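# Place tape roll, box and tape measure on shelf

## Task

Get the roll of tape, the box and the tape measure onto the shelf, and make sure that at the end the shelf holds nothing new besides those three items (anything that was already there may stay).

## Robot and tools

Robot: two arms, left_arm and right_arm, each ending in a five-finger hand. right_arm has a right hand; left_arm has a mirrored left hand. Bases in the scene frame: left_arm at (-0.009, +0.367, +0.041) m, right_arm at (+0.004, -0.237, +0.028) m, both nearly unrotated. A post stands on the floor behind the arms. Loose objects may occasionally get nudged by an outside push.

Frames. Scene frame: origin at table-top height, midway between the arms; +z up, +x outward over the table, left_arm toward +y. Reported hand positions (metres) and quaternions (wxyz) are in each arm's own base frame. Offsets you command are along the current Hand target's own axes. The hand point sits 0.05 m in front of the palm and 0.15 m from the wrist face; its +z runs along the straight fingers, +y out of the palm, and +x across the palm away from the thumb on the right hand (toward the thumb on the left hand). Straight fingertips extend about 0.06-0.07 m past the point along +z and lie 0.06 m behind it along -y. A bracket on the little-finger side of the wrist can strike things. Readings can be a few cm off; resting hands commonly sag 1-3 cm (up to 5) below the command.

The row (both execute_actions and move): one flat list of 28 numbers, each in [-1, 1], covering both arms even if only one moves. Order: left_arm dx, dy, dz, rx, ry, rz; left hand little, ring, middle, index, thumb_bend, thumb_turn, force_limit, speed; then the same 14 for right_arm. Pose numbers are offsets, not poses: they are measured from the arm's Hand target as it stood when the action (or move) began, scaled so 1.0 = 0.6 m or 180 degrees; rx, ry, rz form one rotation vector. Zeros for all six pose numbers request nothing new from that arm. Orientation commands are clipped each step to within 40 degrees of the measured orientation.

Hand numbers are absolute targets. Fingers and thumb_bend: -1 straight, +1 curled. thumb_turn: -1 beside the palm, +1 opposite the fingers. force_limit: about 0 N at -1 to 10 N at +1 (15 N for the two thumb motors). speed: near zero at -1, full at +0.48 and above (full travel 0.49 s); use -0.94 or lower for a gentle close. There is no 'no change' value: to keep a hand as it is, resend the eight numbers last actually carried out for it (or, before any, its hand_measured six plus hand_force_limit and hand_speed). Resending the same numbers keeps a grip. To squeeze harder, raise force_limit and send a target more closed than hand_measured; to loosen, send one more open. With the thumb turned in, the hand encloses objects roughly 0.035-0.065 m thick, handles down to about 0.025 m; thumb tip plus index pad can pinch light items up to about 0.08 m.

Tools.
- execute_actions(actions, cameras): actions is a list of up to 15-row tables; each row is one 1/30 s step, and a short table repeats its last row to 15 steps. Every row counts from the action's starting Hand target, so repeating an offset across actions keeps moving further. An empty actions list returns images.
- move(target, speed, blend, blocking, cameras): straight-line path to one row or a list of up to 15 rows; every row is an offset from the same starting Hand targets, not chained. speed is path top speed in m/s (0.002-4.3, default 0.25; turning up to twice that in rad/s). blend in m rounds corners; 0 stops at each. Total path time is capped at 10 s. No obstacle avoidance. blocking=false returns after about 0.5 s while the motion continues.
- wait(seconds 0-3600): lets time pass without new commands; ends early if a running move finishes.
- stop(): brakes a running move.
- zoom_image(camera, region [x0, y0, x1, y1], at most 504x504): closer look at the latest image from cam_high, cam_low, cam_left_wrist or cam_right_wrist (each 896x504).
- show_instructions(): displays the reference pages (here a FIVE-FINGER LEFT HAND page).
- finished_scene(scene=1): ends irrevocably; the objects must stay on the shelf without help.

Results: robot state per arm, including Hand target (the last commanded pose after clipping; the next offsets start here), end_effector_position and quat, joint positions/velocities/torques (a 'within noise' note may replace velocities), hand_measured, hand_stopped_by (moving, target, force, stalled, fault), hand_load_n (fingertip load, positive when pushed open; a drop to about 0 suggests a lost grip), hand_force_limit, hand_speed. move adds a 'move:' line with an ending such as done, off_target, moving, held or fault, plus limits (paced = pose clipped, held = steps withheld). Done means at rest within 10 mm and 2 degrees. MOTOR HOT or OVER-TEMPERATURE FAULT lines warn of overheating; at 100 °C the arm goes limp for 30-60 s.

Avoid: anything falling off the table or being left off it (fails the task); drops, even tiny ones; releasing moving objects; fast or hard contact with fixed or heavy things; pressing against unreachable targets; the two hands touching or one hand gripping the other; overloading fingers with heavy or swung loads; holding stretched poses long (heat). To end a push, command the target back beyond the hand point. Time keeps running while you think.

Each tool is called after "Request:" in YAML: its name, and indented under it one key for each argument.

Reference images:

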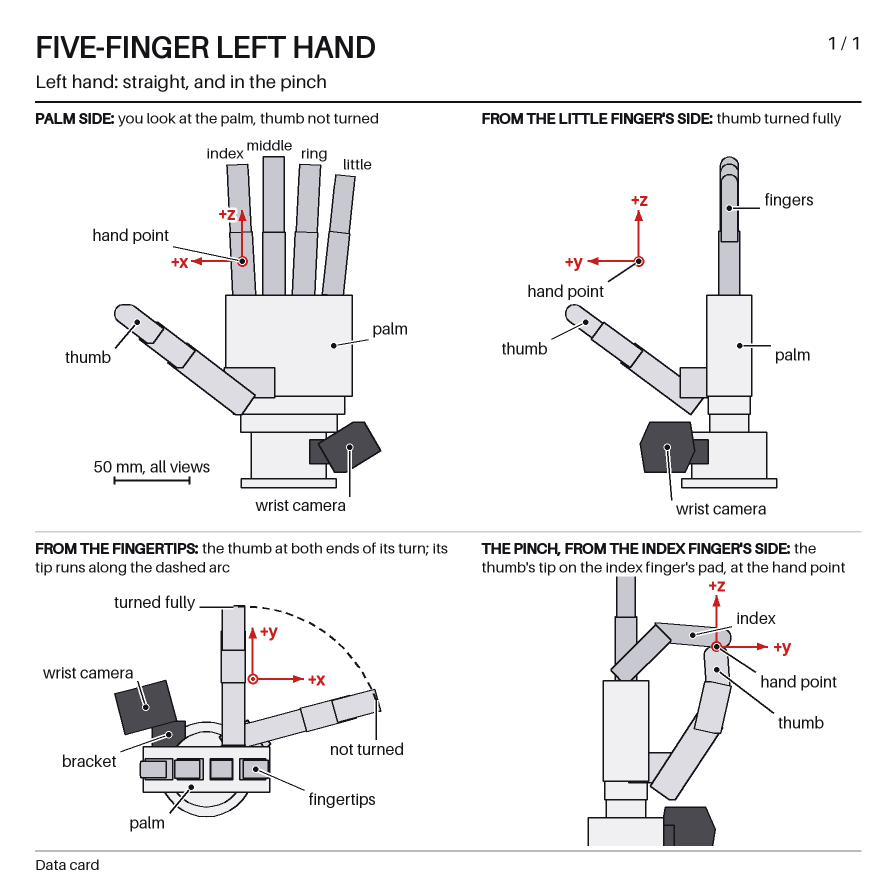

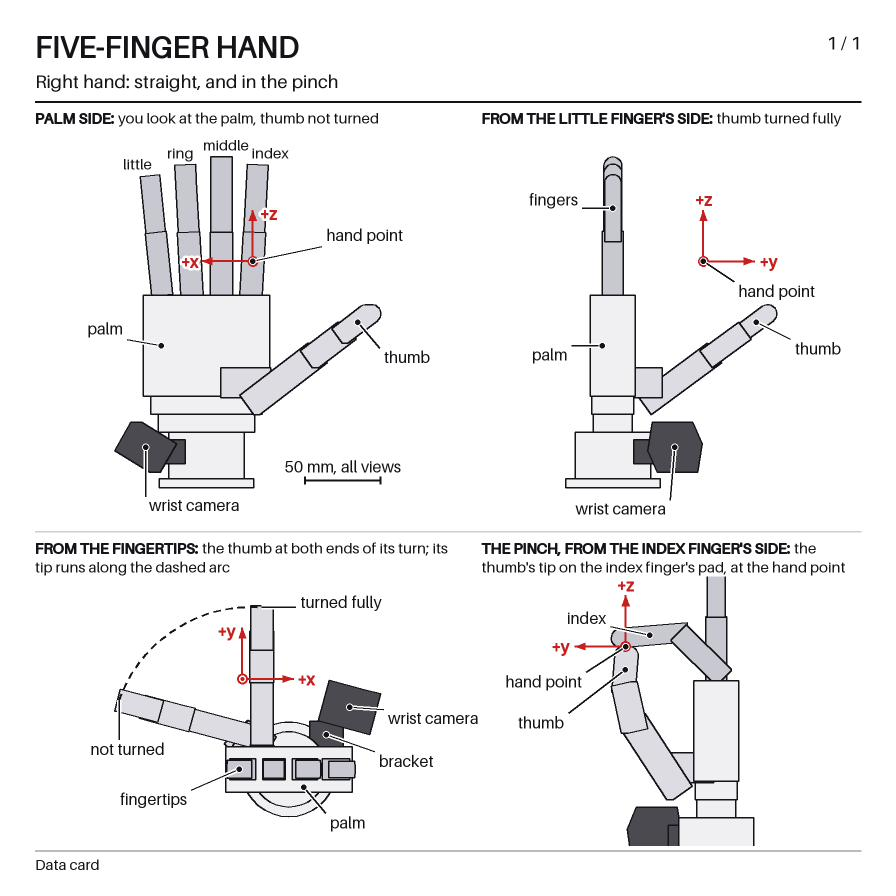

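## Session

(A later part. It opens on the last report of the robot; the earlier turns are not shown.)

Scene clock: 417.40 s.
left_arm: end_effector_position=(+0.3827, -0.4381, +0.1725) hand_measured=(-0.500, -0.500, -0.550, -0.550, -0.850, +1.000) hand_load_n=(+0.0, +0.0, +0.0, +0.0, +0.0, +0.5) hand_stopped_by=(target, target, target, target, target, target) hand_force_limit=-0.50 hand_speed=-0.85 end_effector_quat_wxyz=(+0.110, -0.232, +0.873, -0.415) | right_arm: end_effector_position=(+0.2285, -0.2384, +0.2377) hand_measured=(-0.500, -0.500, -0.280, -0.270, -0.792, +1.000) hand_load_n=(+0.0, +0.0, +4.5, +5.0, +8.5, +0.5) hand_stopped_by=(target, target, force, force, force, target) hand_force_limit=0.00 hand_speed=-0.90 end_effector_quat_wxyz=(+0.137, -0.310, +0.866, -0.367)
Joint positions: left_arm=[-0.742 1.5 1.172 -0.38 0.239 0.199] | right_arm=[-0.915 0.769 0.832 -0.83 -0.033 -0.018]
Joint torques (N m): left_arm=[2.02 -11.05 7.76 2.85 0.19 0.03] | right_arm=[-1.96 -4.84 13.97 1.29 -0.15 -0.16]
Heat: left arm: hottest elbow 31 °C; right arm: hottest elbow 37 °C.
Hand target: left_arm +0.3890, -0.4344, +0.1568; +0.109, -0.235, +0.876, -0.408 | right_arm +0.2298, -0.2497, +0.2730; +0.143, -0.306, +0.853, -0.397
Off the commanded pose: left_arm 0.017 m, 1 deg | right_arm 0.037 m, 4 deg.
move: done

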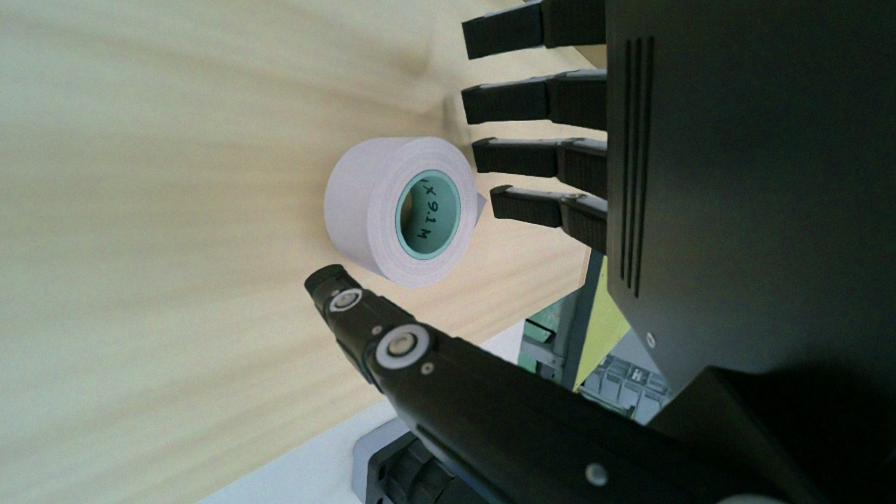

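Request:
move:
  target:
    - [0.0123,-0.1478,-0.1238,0,0,0,-0.7,-0.7,-0.7,-0.7,-1,1,-0.5,-0.7,0,0,0,0,0,0,-0.5,-0.5,0.15,0.15,-0.2,1,0,-0.9]
    - [0.2823,0.1862,-0.5383,0,0,0,-0.7,-0.7,-0.7,-0.7,-1,1,-0.5,-0.7,0,0,0,0,0,0,-0.5,-0.5,0.15,0.15,-0.2,1,0,-0.9]
    - [0.2823,0.1862,-0.5383,0,0,0,-0.7,-0.7,-0.7,-0.7,-1,1,-0.5,-0.7,-0.4815,0.0528,-0.2187,0,-0.2149,-0.1804,-0.5,-0.5,0.15,0.15,-0.2,1,0,-0.9]
  cameras: ["all"]
  speed: [0.08,0.22,0.15]
  blend: [0.02,0,0]

Scene clock: 461.73 s.
left_arm: end_effector_position=(+0.0860, -0.2442, +0.2855) hand_measured=(-0.700, -0.700, -0.700, -0.700, -1.000, +1.000) hand_load_n=(+0.0, +0.0, +0.0, +0.0, +0.0, +0.0) hand_stopped_by=(target, target, target, target, target, target) hand_force_limit=-0.50 hand_speed=-0.70 end_effector_quat_wxyz=(+0.114, -0.234, +0.871, -0.417) | right_arm: end_effector_position=(+0.3615, +0.0228, +0.2996) hand_measured=(-0.500, -0.500, -0.280, -0.270, -0.792, +1.000) hand_load_n=(+0.0, +0.0, +4.0, +5.0, +8.5, +1.0) hand_stopped_by=(target, target, force, force, force, target) hand_force_limit=0.00 hand_speed=-0.90 end_effector_quat_wxyz=(-0.274, +0.649, -0.653, +0.278)
Joint positions: left_arm=[-1.168 0.508 0.846 -1.019 -0.098 -0.075] | right_arm=[-0.025 0.883 1.049 -0.936 -0.011 -0.013]
Joint torques (N m): left_arm=[0.73 1.03 8.01 1.57 -0.07 -0.15] | right_arm=[0.15 -5.01 14.04 2.04 0.01 0.01]
Heat: left arm: hottest elbow 30 °C; right arm: hottest elbow 43 °C.
Hand target: left_arm +0.0826, -0.2428, +0.2791; +0.109, -0.235, +0.876, -0.408 | right_arm +0.3759, +0.0274, +0.3334; -0.299, +0.641, -0.641, +0.299
Off the commanded pose: left_arm 0.007 m, 1 deg | right_arm 0.037 m, 4 deg.
move: off_target (right_arm)

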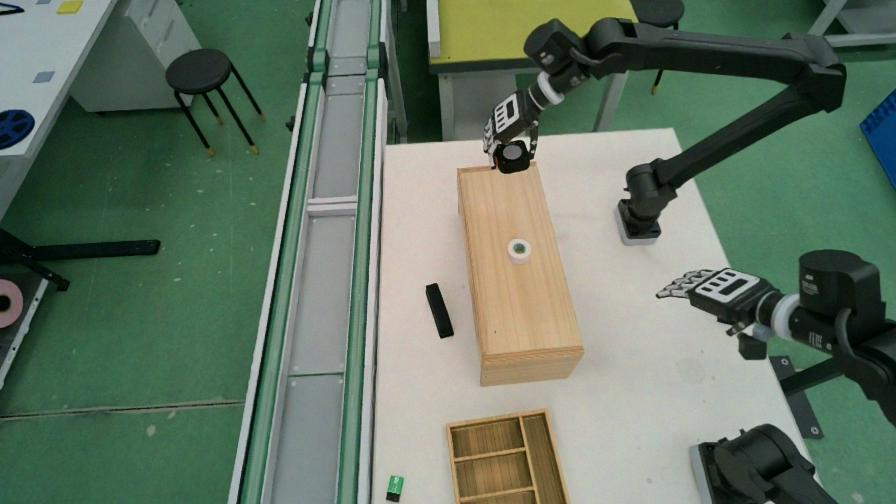

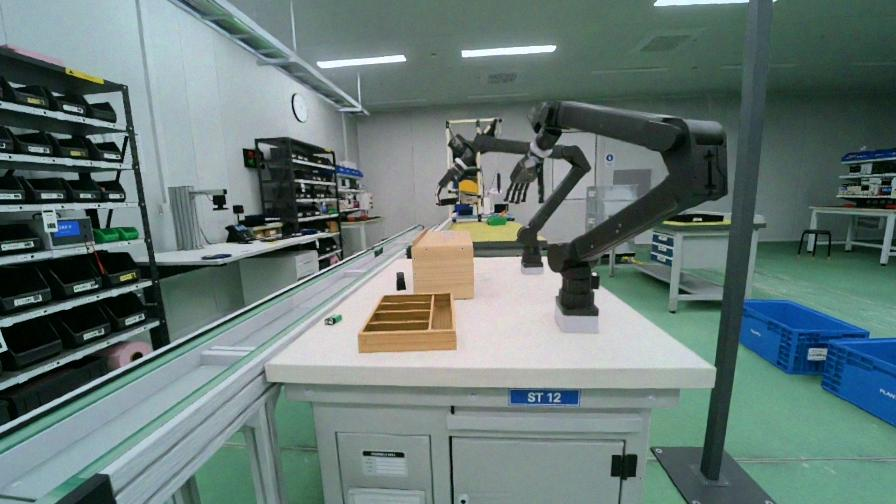

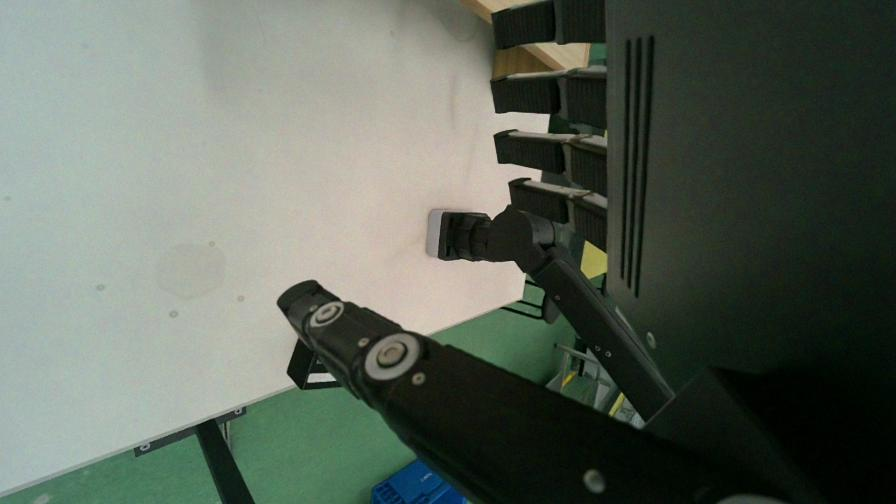

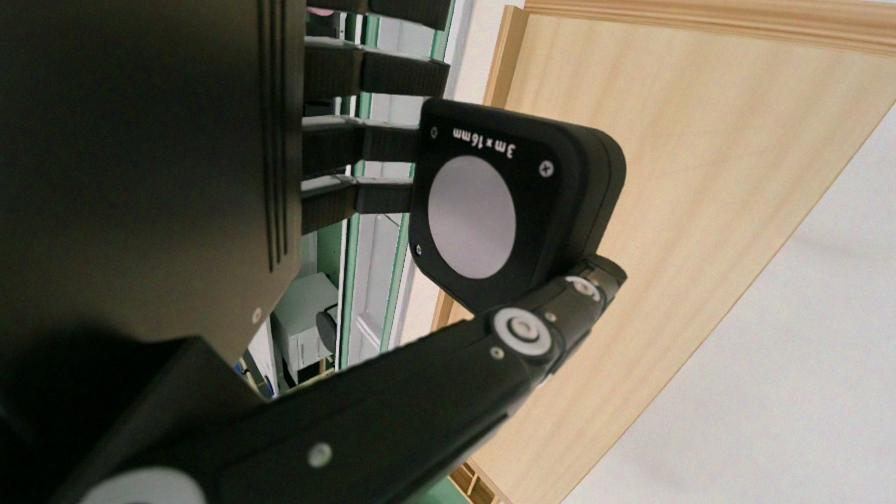

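Request:
move:
  target: [0.4203,0.2003,0.1738,0,0.5792,0.4862,-0.7,-0.7,-0.7,-0.7,-1,1,-0.5,-0.7,0,0.0978,0.1038,0.0167,0,0,-0.5,-0.5,0.15,0.15,-0.2,1,0,-0.9]
  cameras: ["all"]
  speed: 0.2

Scene clock: 496.27 s.
left_arm: end_effector_position=(-0.1307, -0.3594, +0.1154) hand_measured=(-0.700, -0.700, -0.700, -0.700, -1.000, +1.000) hand_load_n=(+0.0, +0.0, +0.0, +0.0, +0.0, +0.0) hand_stopped_by=(target, target, target, target, target, target) hand_force_limit=-0.50 hand_speed=-0.70 end_effector_quat_wxyz=(-0.341, +0.717, +0.553, -0.252) | right_arm: end_effector_position=(+0.3816, +0.0223, +0.2343) hand_measured=(-0.500, -0.500, -0.280, -0.270, -0.792, +1.000) hand_load_n=(+0.0, +0.0, +4.5, +5.0, +8.5, +1.0) hand_stopped_by=(target, target, force, force, force, target) hand_force_limit=0.00 hand_speed=-0.90 end_effector_quat_wxyz=(-0.298, +0.638, -0.642, +0.303)
Joint positions: left_arm=[-1.647 1.569 1.159 -1.398 0.852 1.86] | right_arm=[-0.025 0.877 0.843 -0.659 -0.011 -0.013]
Joint torques (N m): left_arm=[1.08 -10.4 9.33 -0.42 0.51 -0.05] | right_arm=[0.21 -7.12 10.41 2.43 0.02 0.01]
Heat: left arm: hottest elbow 31 °C; right arm: hottest elbow 41 °C.
Hand target: left_arm -0.1344, -0.3711, +0.1200; -0.338, +0.724, +0.545, -0.254 | right_arm +0.3859, +0.0275, +0.2484; -0.316, +0.633, -0.633, +0.315
Off the commanded pose: left_arm 0.013 m, 1 deg | right_arm 0.016 m, 3 deg.
move: off_target (left_arm, right_arm)

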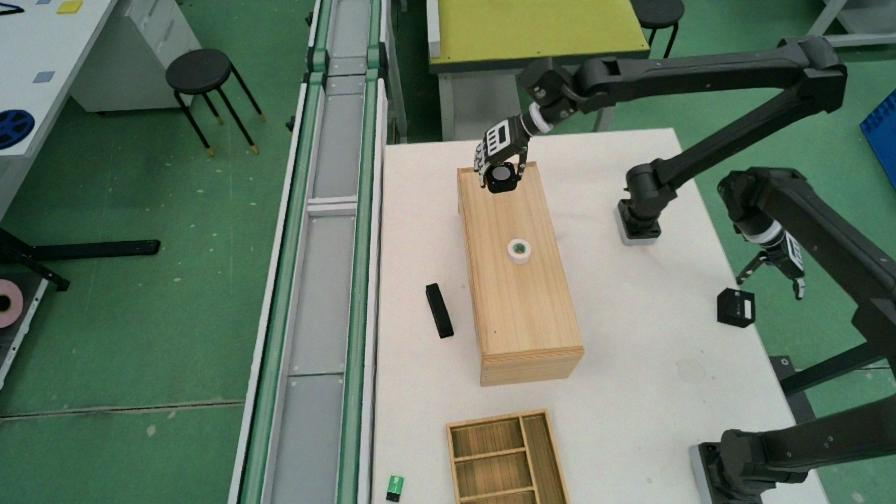

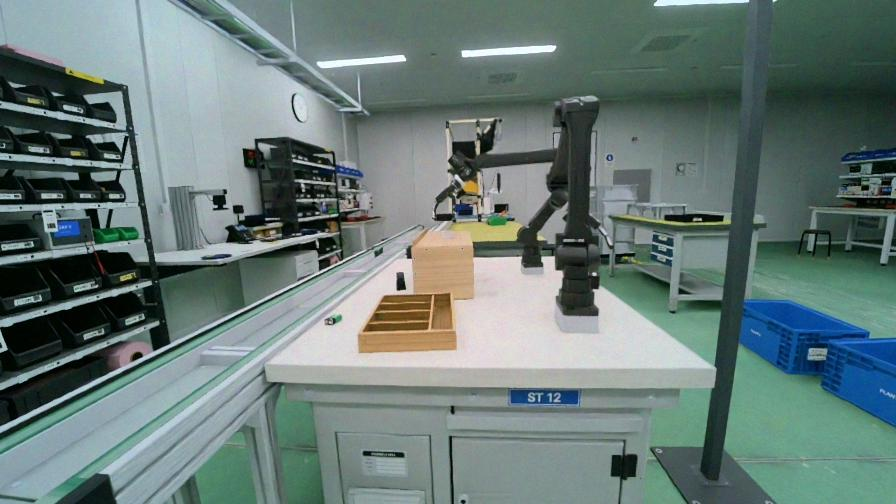

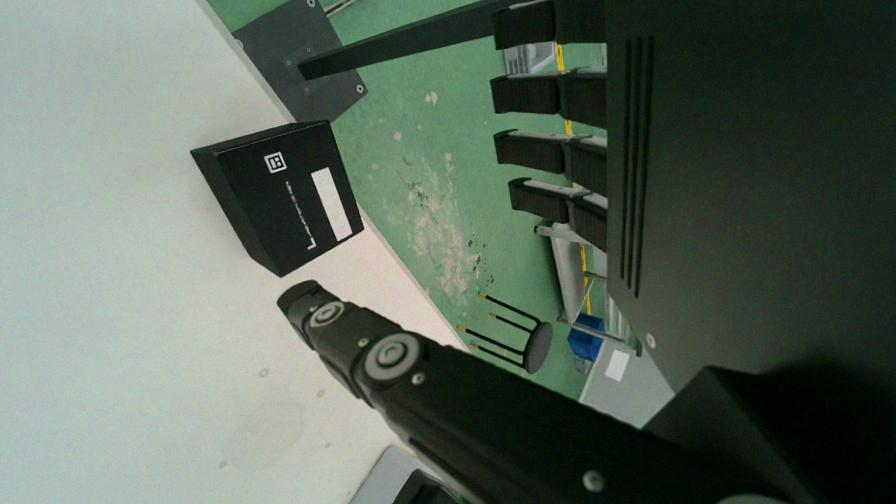

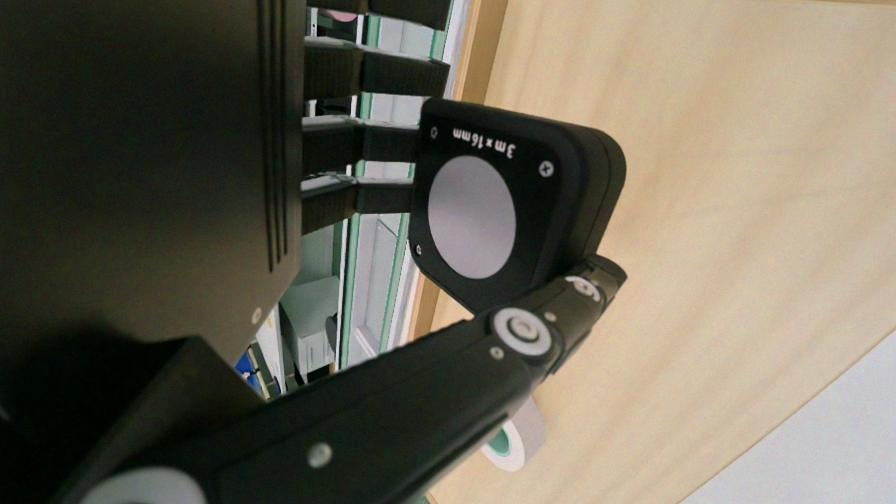

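Request:
zoom_image:
  camera: "cam_left_wrist"
  region: [170, 90, 410, 310]

Request:
zoom_image:
  camera: "cam_high"
  region: [680, 150, 840, 350]

Request:
zoom_image:
  camera: "cam_low"
  region: [400, 130, 500, 270]

Scaled by 2.100.

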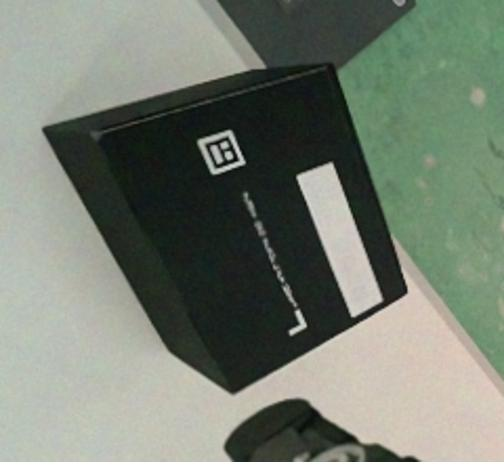

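Scaled by 2.520.

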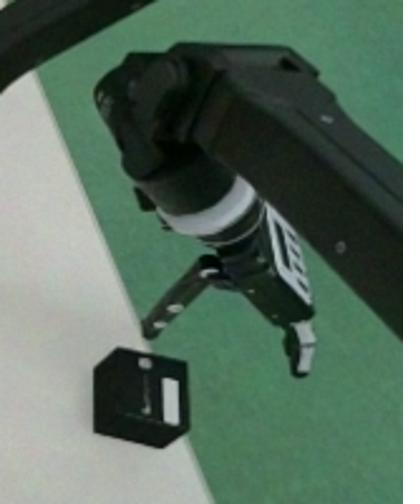

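Scaled by 3.600.

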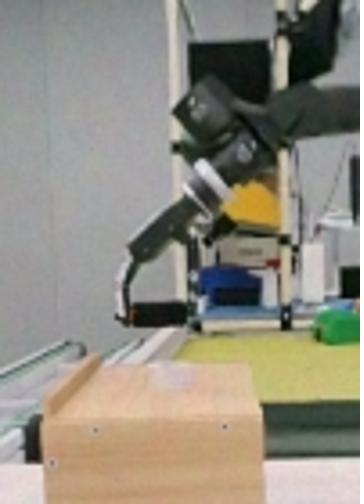

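Request:
move:
  target: [-0.0137,0.0918,0.072,0,0,0,-0.5,-0.6,-0.6,-0.6,-1,1,-0.5,-0.7,0,0.0492,0.0372,0,0,0,-0.5,-0.5,0.15,0.15,-0.2,1,0,-0.9]
  cameras: ["all"]
  speed: 0.08

Request:
zoom_image:
  camera: "cam_low"
  region: [410, 190, 480, 260]

Scene clock: 519.53 s.
left_arm: end_effector_position=(-0.1322, -0.3812, +0.0589) hand_measured=(-0.500, -0.600, -0.600, -0.600, -1.000, +1.000) hand_load_n=(+0.0, +0.0, +0.0, +0.0, +0.0, +0.0) hand_stopped_by=(target, target, target, target, target, target) hand_force_limit=-0.50 hand_speed=-0.70 end_effector_quat_wxyz=(-0.334, +0.722, +0.548, -0.258) | right_arm: end_effector_position=(+0.3798, +0.0223, +0.1995) hand_measured=(-0.500, -0.500, -0.280, -0.270, -0.792, +1.000) hand_load_n=(+0.0, +0.0, +4.5, +5.0, +8.0, +1.0) hand_stopped_by=(target, target, force, force, force, target) hand_force_limit=0.00 hand_speed=-0.90 end_effector_quat_wxyz=(-0.300, +0.637, -0.641, +0.305)
Joint positions: left_arm=[-1.647 1.677 1.133 -1.245 0.852 1.865] | right_arm=[-0.025 0.875 0.748 -0.558 -0.011 -0.013]
Joint torques (N m): left_arm=[0.85 -11.58 5.91 0.49 0.52 0.02] | right_arm=[0.21 -6.36 10.41 2.44 0.04 0]
Heat: left arm: hottest elbow 30 °C; right arm: hottest elbow 40 °C.
Hand target: left_arm -0.1345, -0.3796, +0.0500; -0.338, +0.724, +0.545, -0.254 | right_arm +0.3859, +0.0275, +0.2112; -0.316, +0.633, -0.633, +0.315
Off the commanded pose: left_arm 0.009 m, 1 deg | right_arm 0.014 m, 2 deg.
move: off_target (right_arm)

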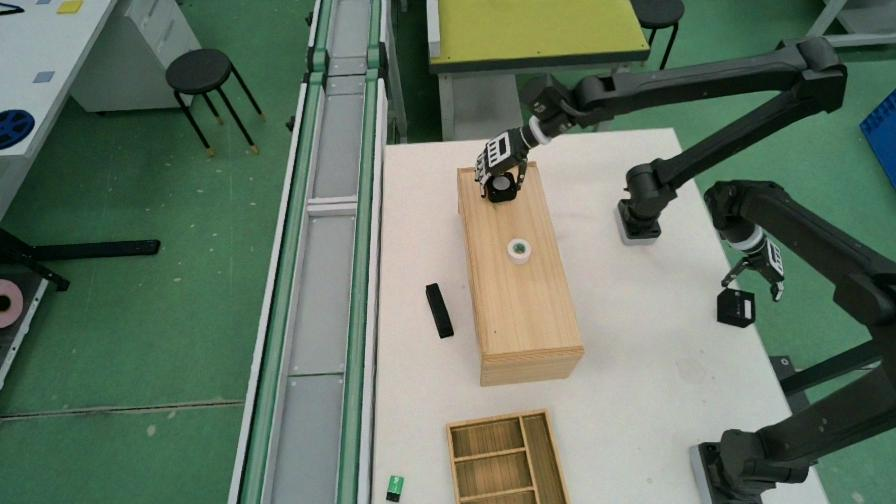

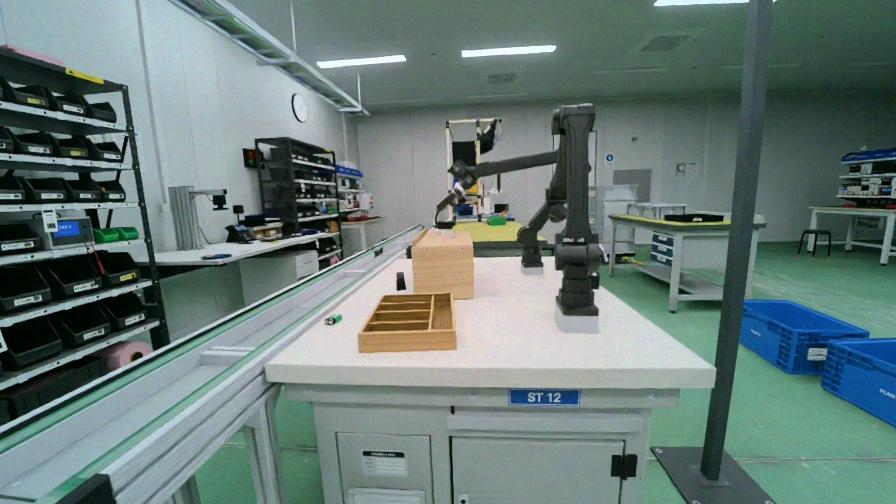

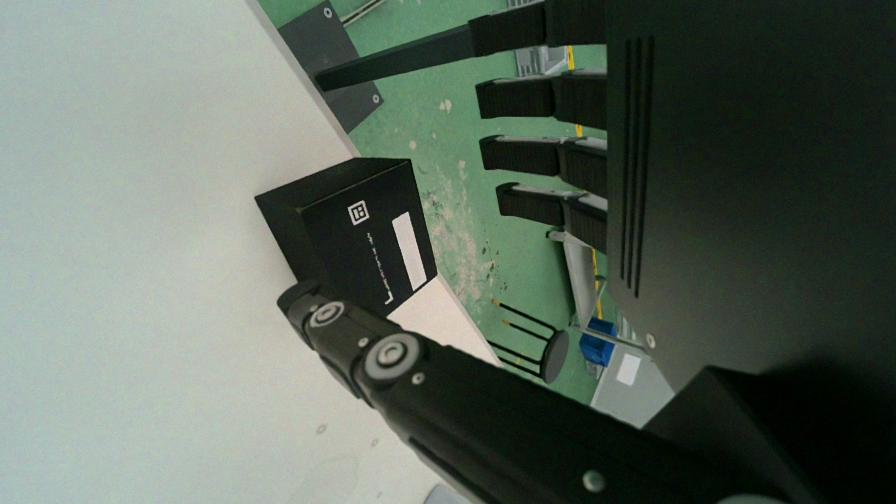

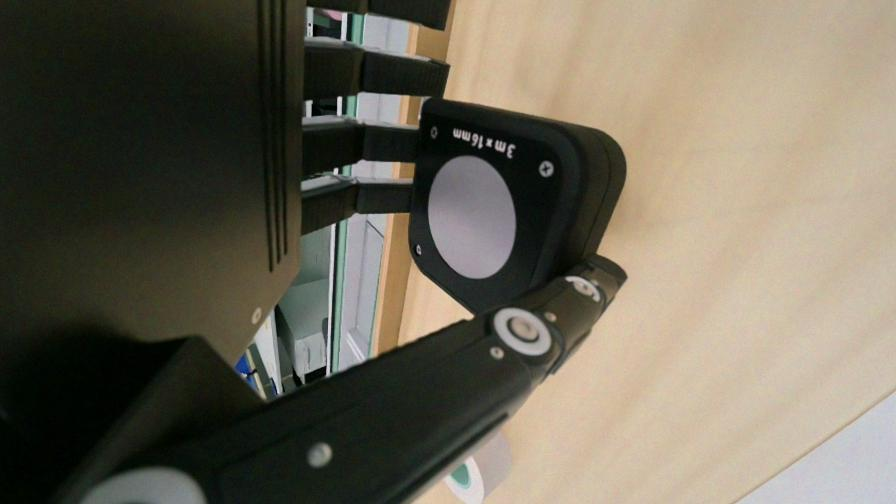

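Scaled by 7.200.

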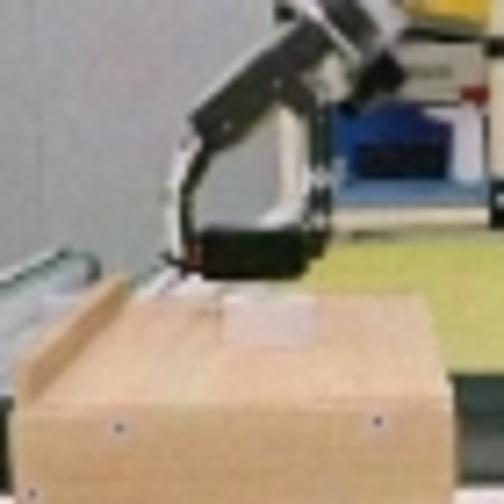

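Request:
move:
  target: [0.0193,0.0348,0.0361,0,0,0,-0.5,-0.6,-0.6,-0.6,-1,1,-0.5,-0.7,0,0.0133,0.01,0,0,0,-0.5,-0.5,0.15,0.15,-0.2,1,0,-0.9]
  cameras: ["cam_high","cam_low","cam_left_wrist","cam_right_wrist"]
  speed: 0.06

Request:
zoom_image:
  camera: "cam_low"
  region: [410, 190, 480, 260]

Scene clock: 538.03 s.
left_arm: end_effector_position=(-0.1314, -0.3707, +0.0297) hand_measured=(-0.500, -0.600, -0.600, -0.600, -1.000, +1.000) hand_load_n=(+0.0, +0.0, +0.0, +0.0, +0.0, +0.0) hand_stopped_by=(target, target, target, target, target, target) hand_force_limit=-0.50 hand_speed=-0.70 end_effector_quat_wxyz=(-0.333, +0.722, +0.548, -0.260) | right_arm: end_effector_position=(+0.3798, +0.0223, +0.1918) hand_measured=(-0.500, -0.500, -0.280, -0.270, -0.792, +1.000) hand_load_n=(+0.0, +0.0, +4.0, +5.0, +8.5, +1.0) hand_stopped_by=(target, target, force, force, force, target) hand_force_limit=0.00 hand_speed=-0.90 end_effector_quat_wxyz=(-0.302, +0.636, -0.640, +0.307)
Joint positions: left_arm=[-1.647 1.694 1.065 -1.155 0.852 1.865] | right_arm=[-0.025 0.875 0.725 -0.53 -0.011 -0.013]
Joint torques (N m): left_arm=[0.97 -11.28 5.56 0.49 0.53 -0.02] | right_arm=[0.21 -5.89 10.32 2.48 0.04 0.01]
Heat: left arm: hottest elbow 30 °C; right arm: hottest elbow 41 °C.
Hand target: left_arm -0.1343, -0.3676, +0.0201; -0.338, +0.724, +0.545, -0.254 | right_arm +0.3859, +0.0275, +0.2014; -0.316, +0.633, -0.633, +0.315
Off the commanded pose: left_arm 0.010 m, 1 deg | right_arm 0.012 m, 2 deg.
move: off_target (right_arm)

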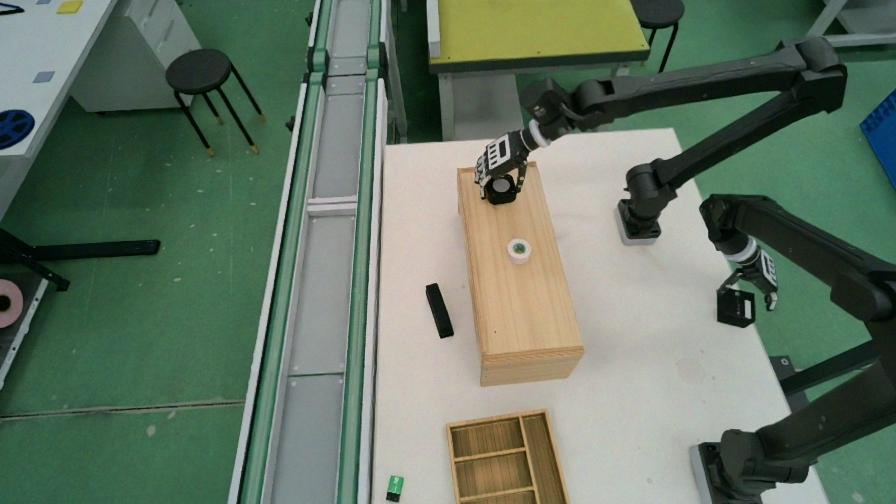

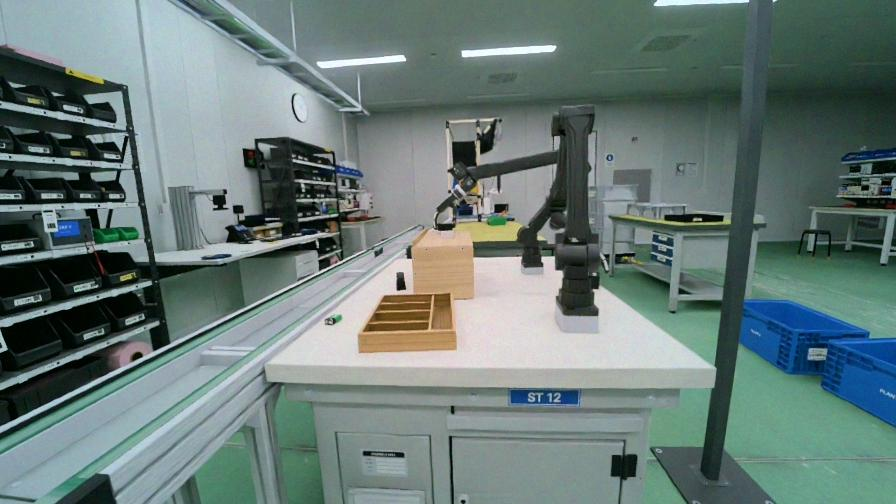

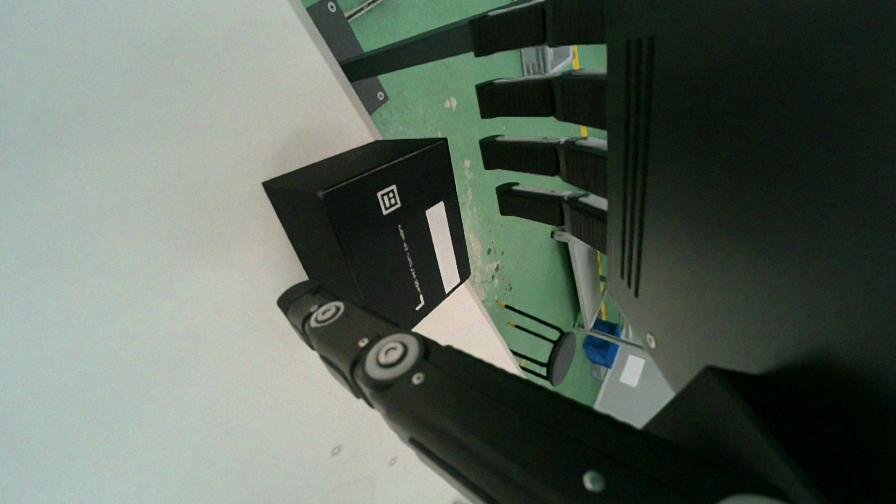

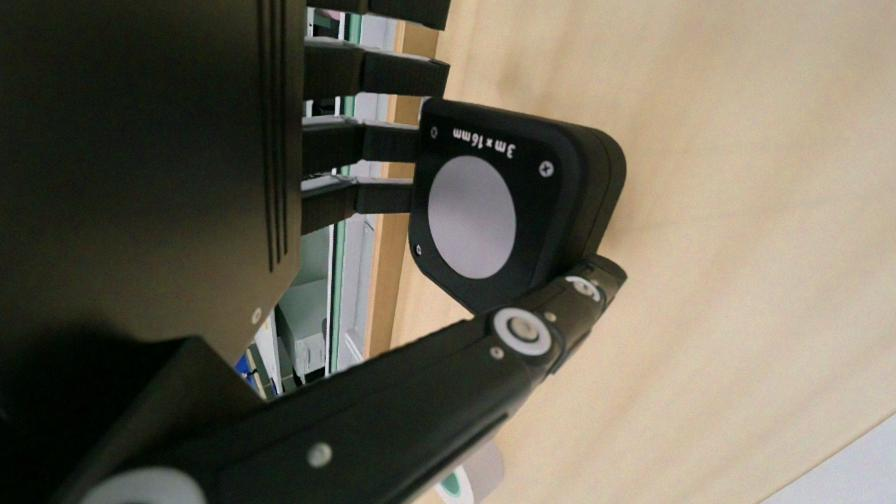

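Scaled by 7.200.

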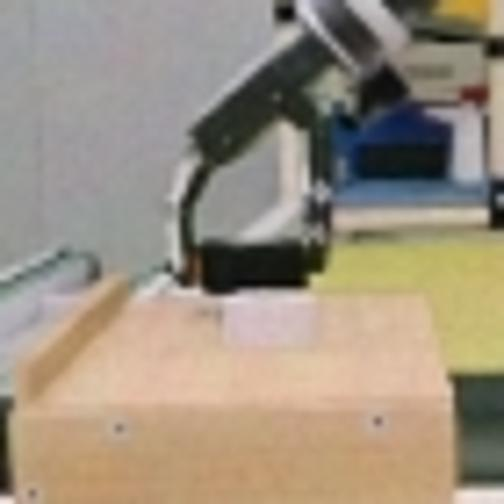

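Request:
move:
  target: [0,0.034,0.0372,0,0,0,-0.5,-0.6,-0.6,-0.6,-1,1,-0.5,-0.7,0,0.008,0.006,0,0,0,-0.5,-0.5,0.15,0.15,-0.2,1,0,-0.9]
  cameras: ["cam_high","cam_low","cam_left_wrist","cam_right_wrist"]
  speed: 0.05

Request:
zoom_image:
  camera: "cam_low"
  region: [410, 190, 480, 260]

Scene clock: 552.83 s.
left_arm: end_effector_position=(-0.1340, -0.3719, -0.0005) hand_measured=(-0.500, -0.600, -0.600, -0.600, -1.000, +1.000) hand_load_n=(+0.0, +0.0, +0.0, +0.0, -0.5, +0.0) hand_stopped_by=(target, target, target, target, target, target) hand_force_limit=-0.50 hand_speed=-0.70 end_effector_quat_wxyz=(-0.330, +0.726, +0.544, -0.262) | right_arm: end_effector_position=(+0.3796, +0.0223, +0.1870) hand_measured=(-0.500, -0.500, -0.280, -0.270, -0.792, +1.000) hand_load_n=(+0.0, +0.0, +4.5, +5.0, +8.5, +1.0) hand_stopped_by=(target, target, force, force, force, target) hand_force_limit=0.00 hand_speed=-0.90 end_effector_quat_wxyz=(-0.303, +0.636, -0.640, +0.308)
Joint positions: left_arm=[-1.654 1.743 1.036 -1.065 0.852 1.865] | right_arm=[-0.025 0.875 0.711 -0.513 -0.011 -0.013]
Joint torques (N m): left_arm=[0.67 -11.4 5.09 0.62 0.61 -0.14] | right_arm=[0.32 -5.71 10.25 2.51 0.04 -0.01]
Heat: left arm: hottest elbow 29 °C; right arm: hottest elbow 40 °C.
Hand target: left_arm -0.1383, -0.3665, -0.0099; -0.338, +0.724, +0.545, -0.254 | right_arm +0.3859, +0.0275, +0.1953; -0.316, +0.633, -0.633, +0.315
Off the commanded pose: left_arm 0.012 m, 1 deg | right_arm 0.012 m, 2 deg.
move: off_target (left_arm, right_arm)

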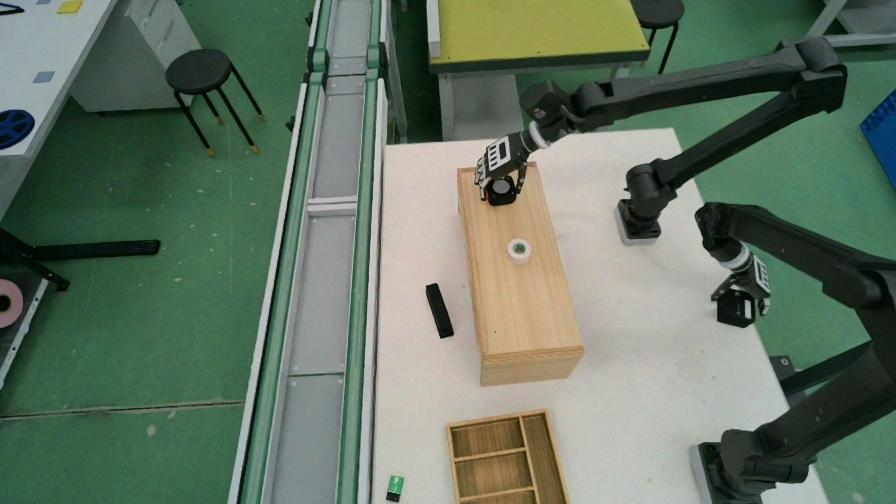

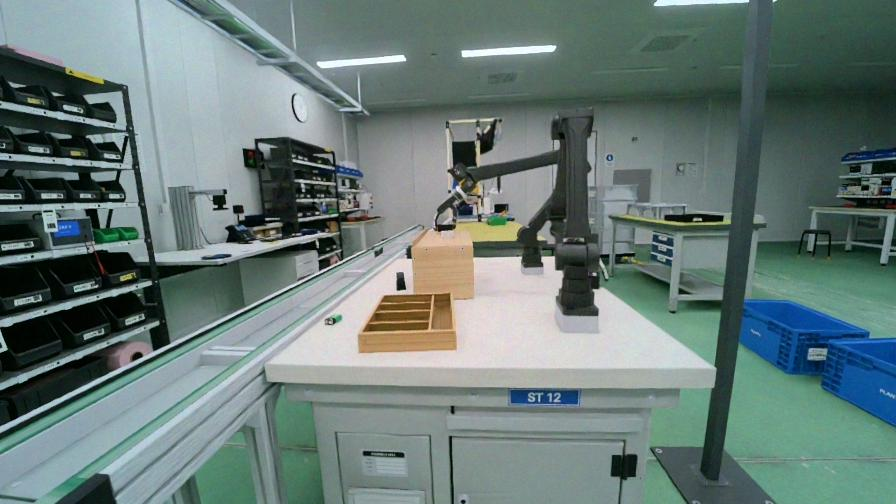

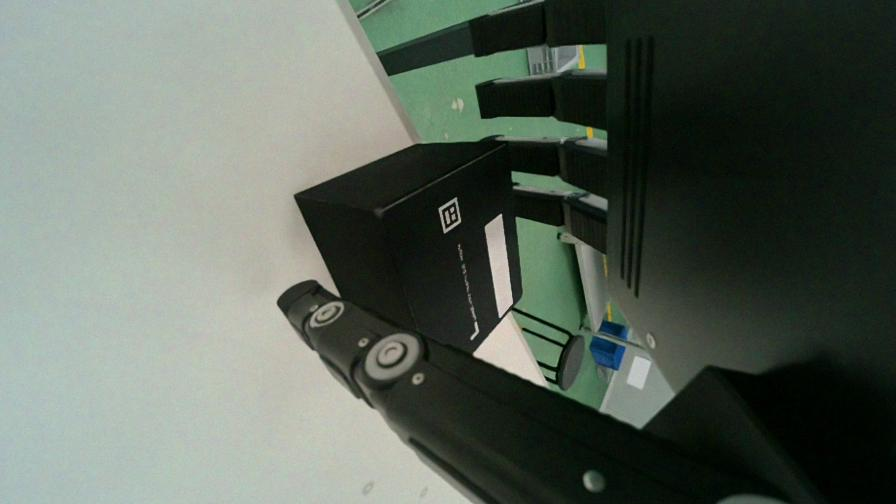

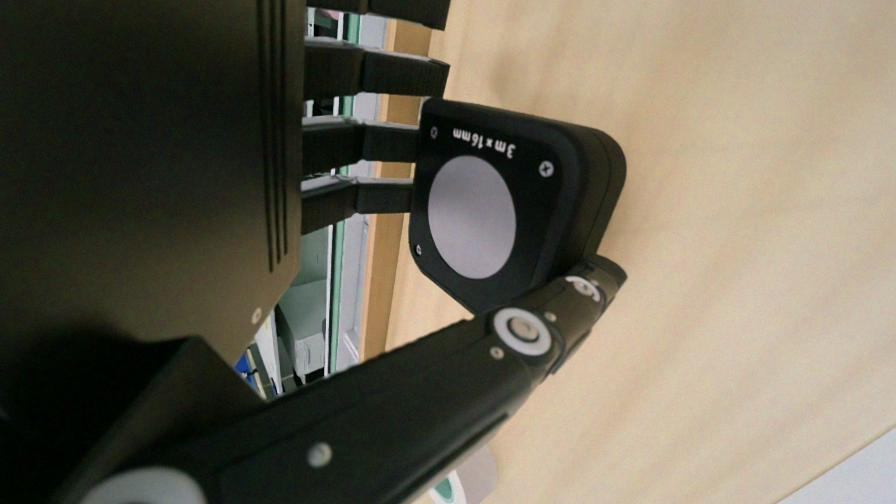

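Scaled by 7.200.

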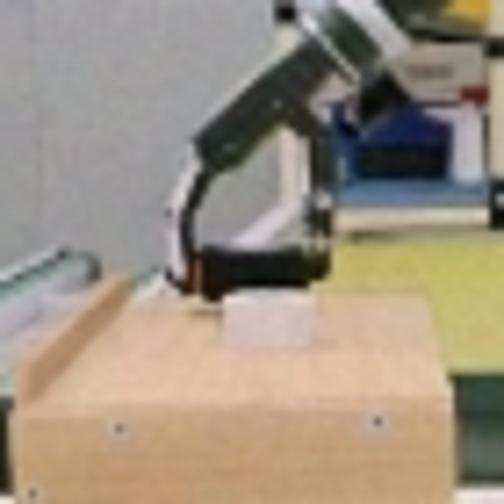

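Request:
move:
  target: [0,0,0,0,0,0,-0.5,0.1,0.1,0.1,-0.3,1,-0.1,-0.9,0,0.0066,0.005,0,0,0,-0.5,-0.5,0.15,0.15,-0.2,1,0,-0.9]
  cameras: ["cam_low","cam_left_wrist","cam_right_wrist"]
  speed: 0.03

Request:
zoom_image:
  camera: "cam_low"
  region: [410, 190, 480, 260]

Scene clock: 560.03 s.
left_arm: end_effector_position=(-0.1347, -0.3716, -0.0004) hand_measured=(-0.500, +0.100, -0.174, -0.164, -0.788, +1.000) hand_load_n=(+0.0, +0.0, +4.0, +4.5, +9.5, +0.0) hand_stopped_by=(target, target, force, force, force, target) hand_force_limit=-0.10 hand_speed=-0.90 end_effector_quat_wxyz=(-0.330, +0.726, +0.544, -0.262) | right_arm: end_effector_position=(+0.3791, +0.0223, +0.1824) hand_measured=(-0.500, -0.500, -0.280, -0.270, -0.792, +1.000) hand_load_n=(+0.0, +0.0, +4.5, +5.0, +8.5, +1.0) hand_stopped_by=(target, target, force, force, force, target) hand_force_limit=0.00 hand_speed=-0.90 end_effector_quat_wxyz=(-0.304, +0.635, -0.640, +0.308)
Joint positions: left_arm=[-1.655 1.743 1.036 -1.065 0.852 1.863] | right_arm=[-0.025 0.875 0.698 -0.498 -0.011 -0.013]
Joint torques (N m): left_arm=[0.73 -11.75 5.09 0.57 0.55 -0.14] | right_arm=[0.09 -5.36 10.3 2.52 0.05 0.01]
Heat: left arm: hottest elbow 29 °C; right arm: hottest elbow 40 °C.
Hand target: left_arm -0.1382, -0.3665, -0.0099; -0.338, +0.724, +0.545, -0.254 | right_arm +0.3860, +0.0275, +0.1904; -0.316, +0.633, -0.633, +0.315
Off the commanded pose: left_arm 0.011 m, 1 deg | right_arm 0.012 m, 2 deg.
move: off_target (right_arm)

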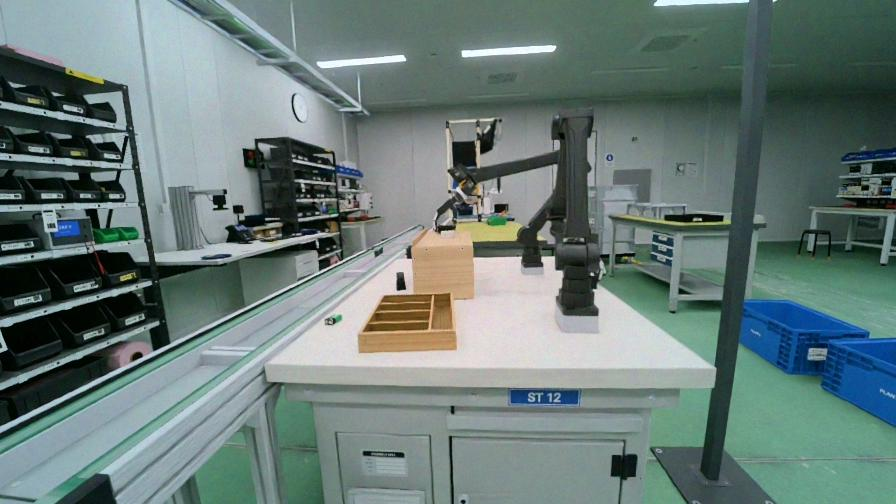

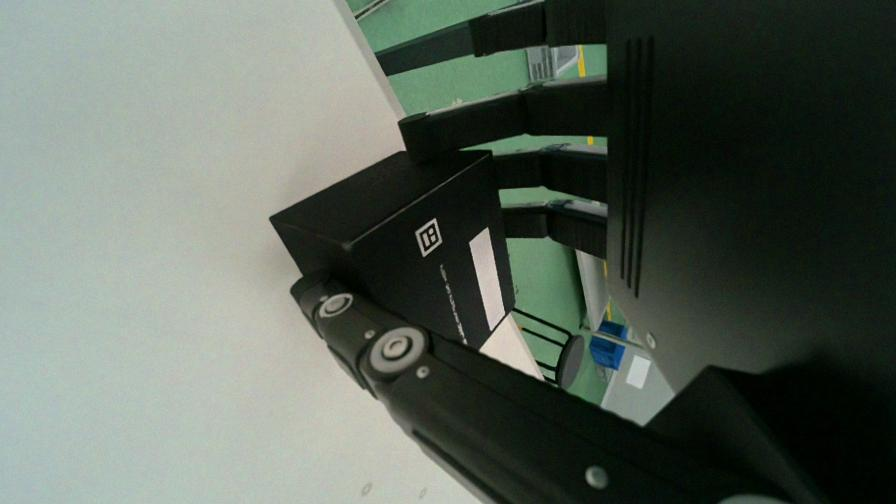

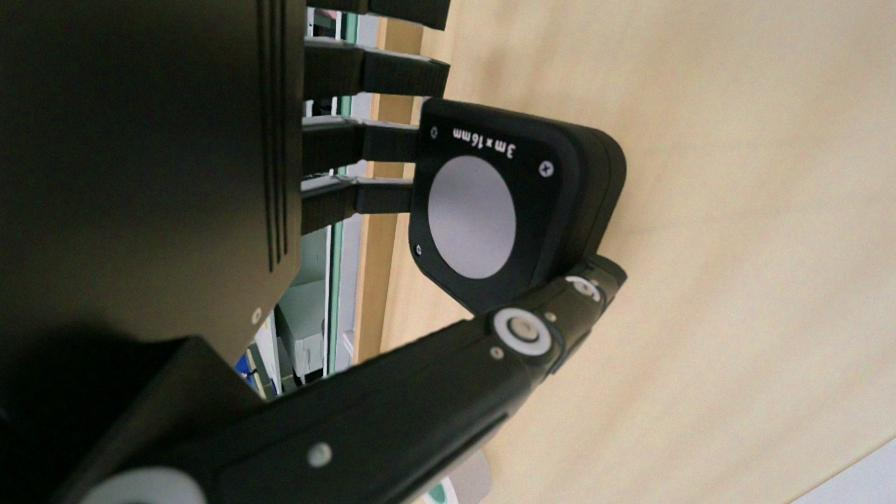

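Scaled by 7.200.

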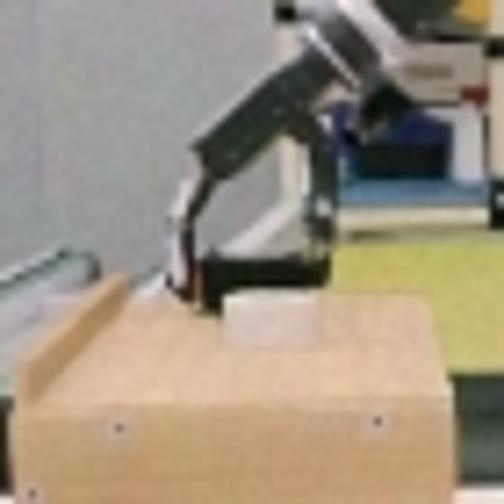

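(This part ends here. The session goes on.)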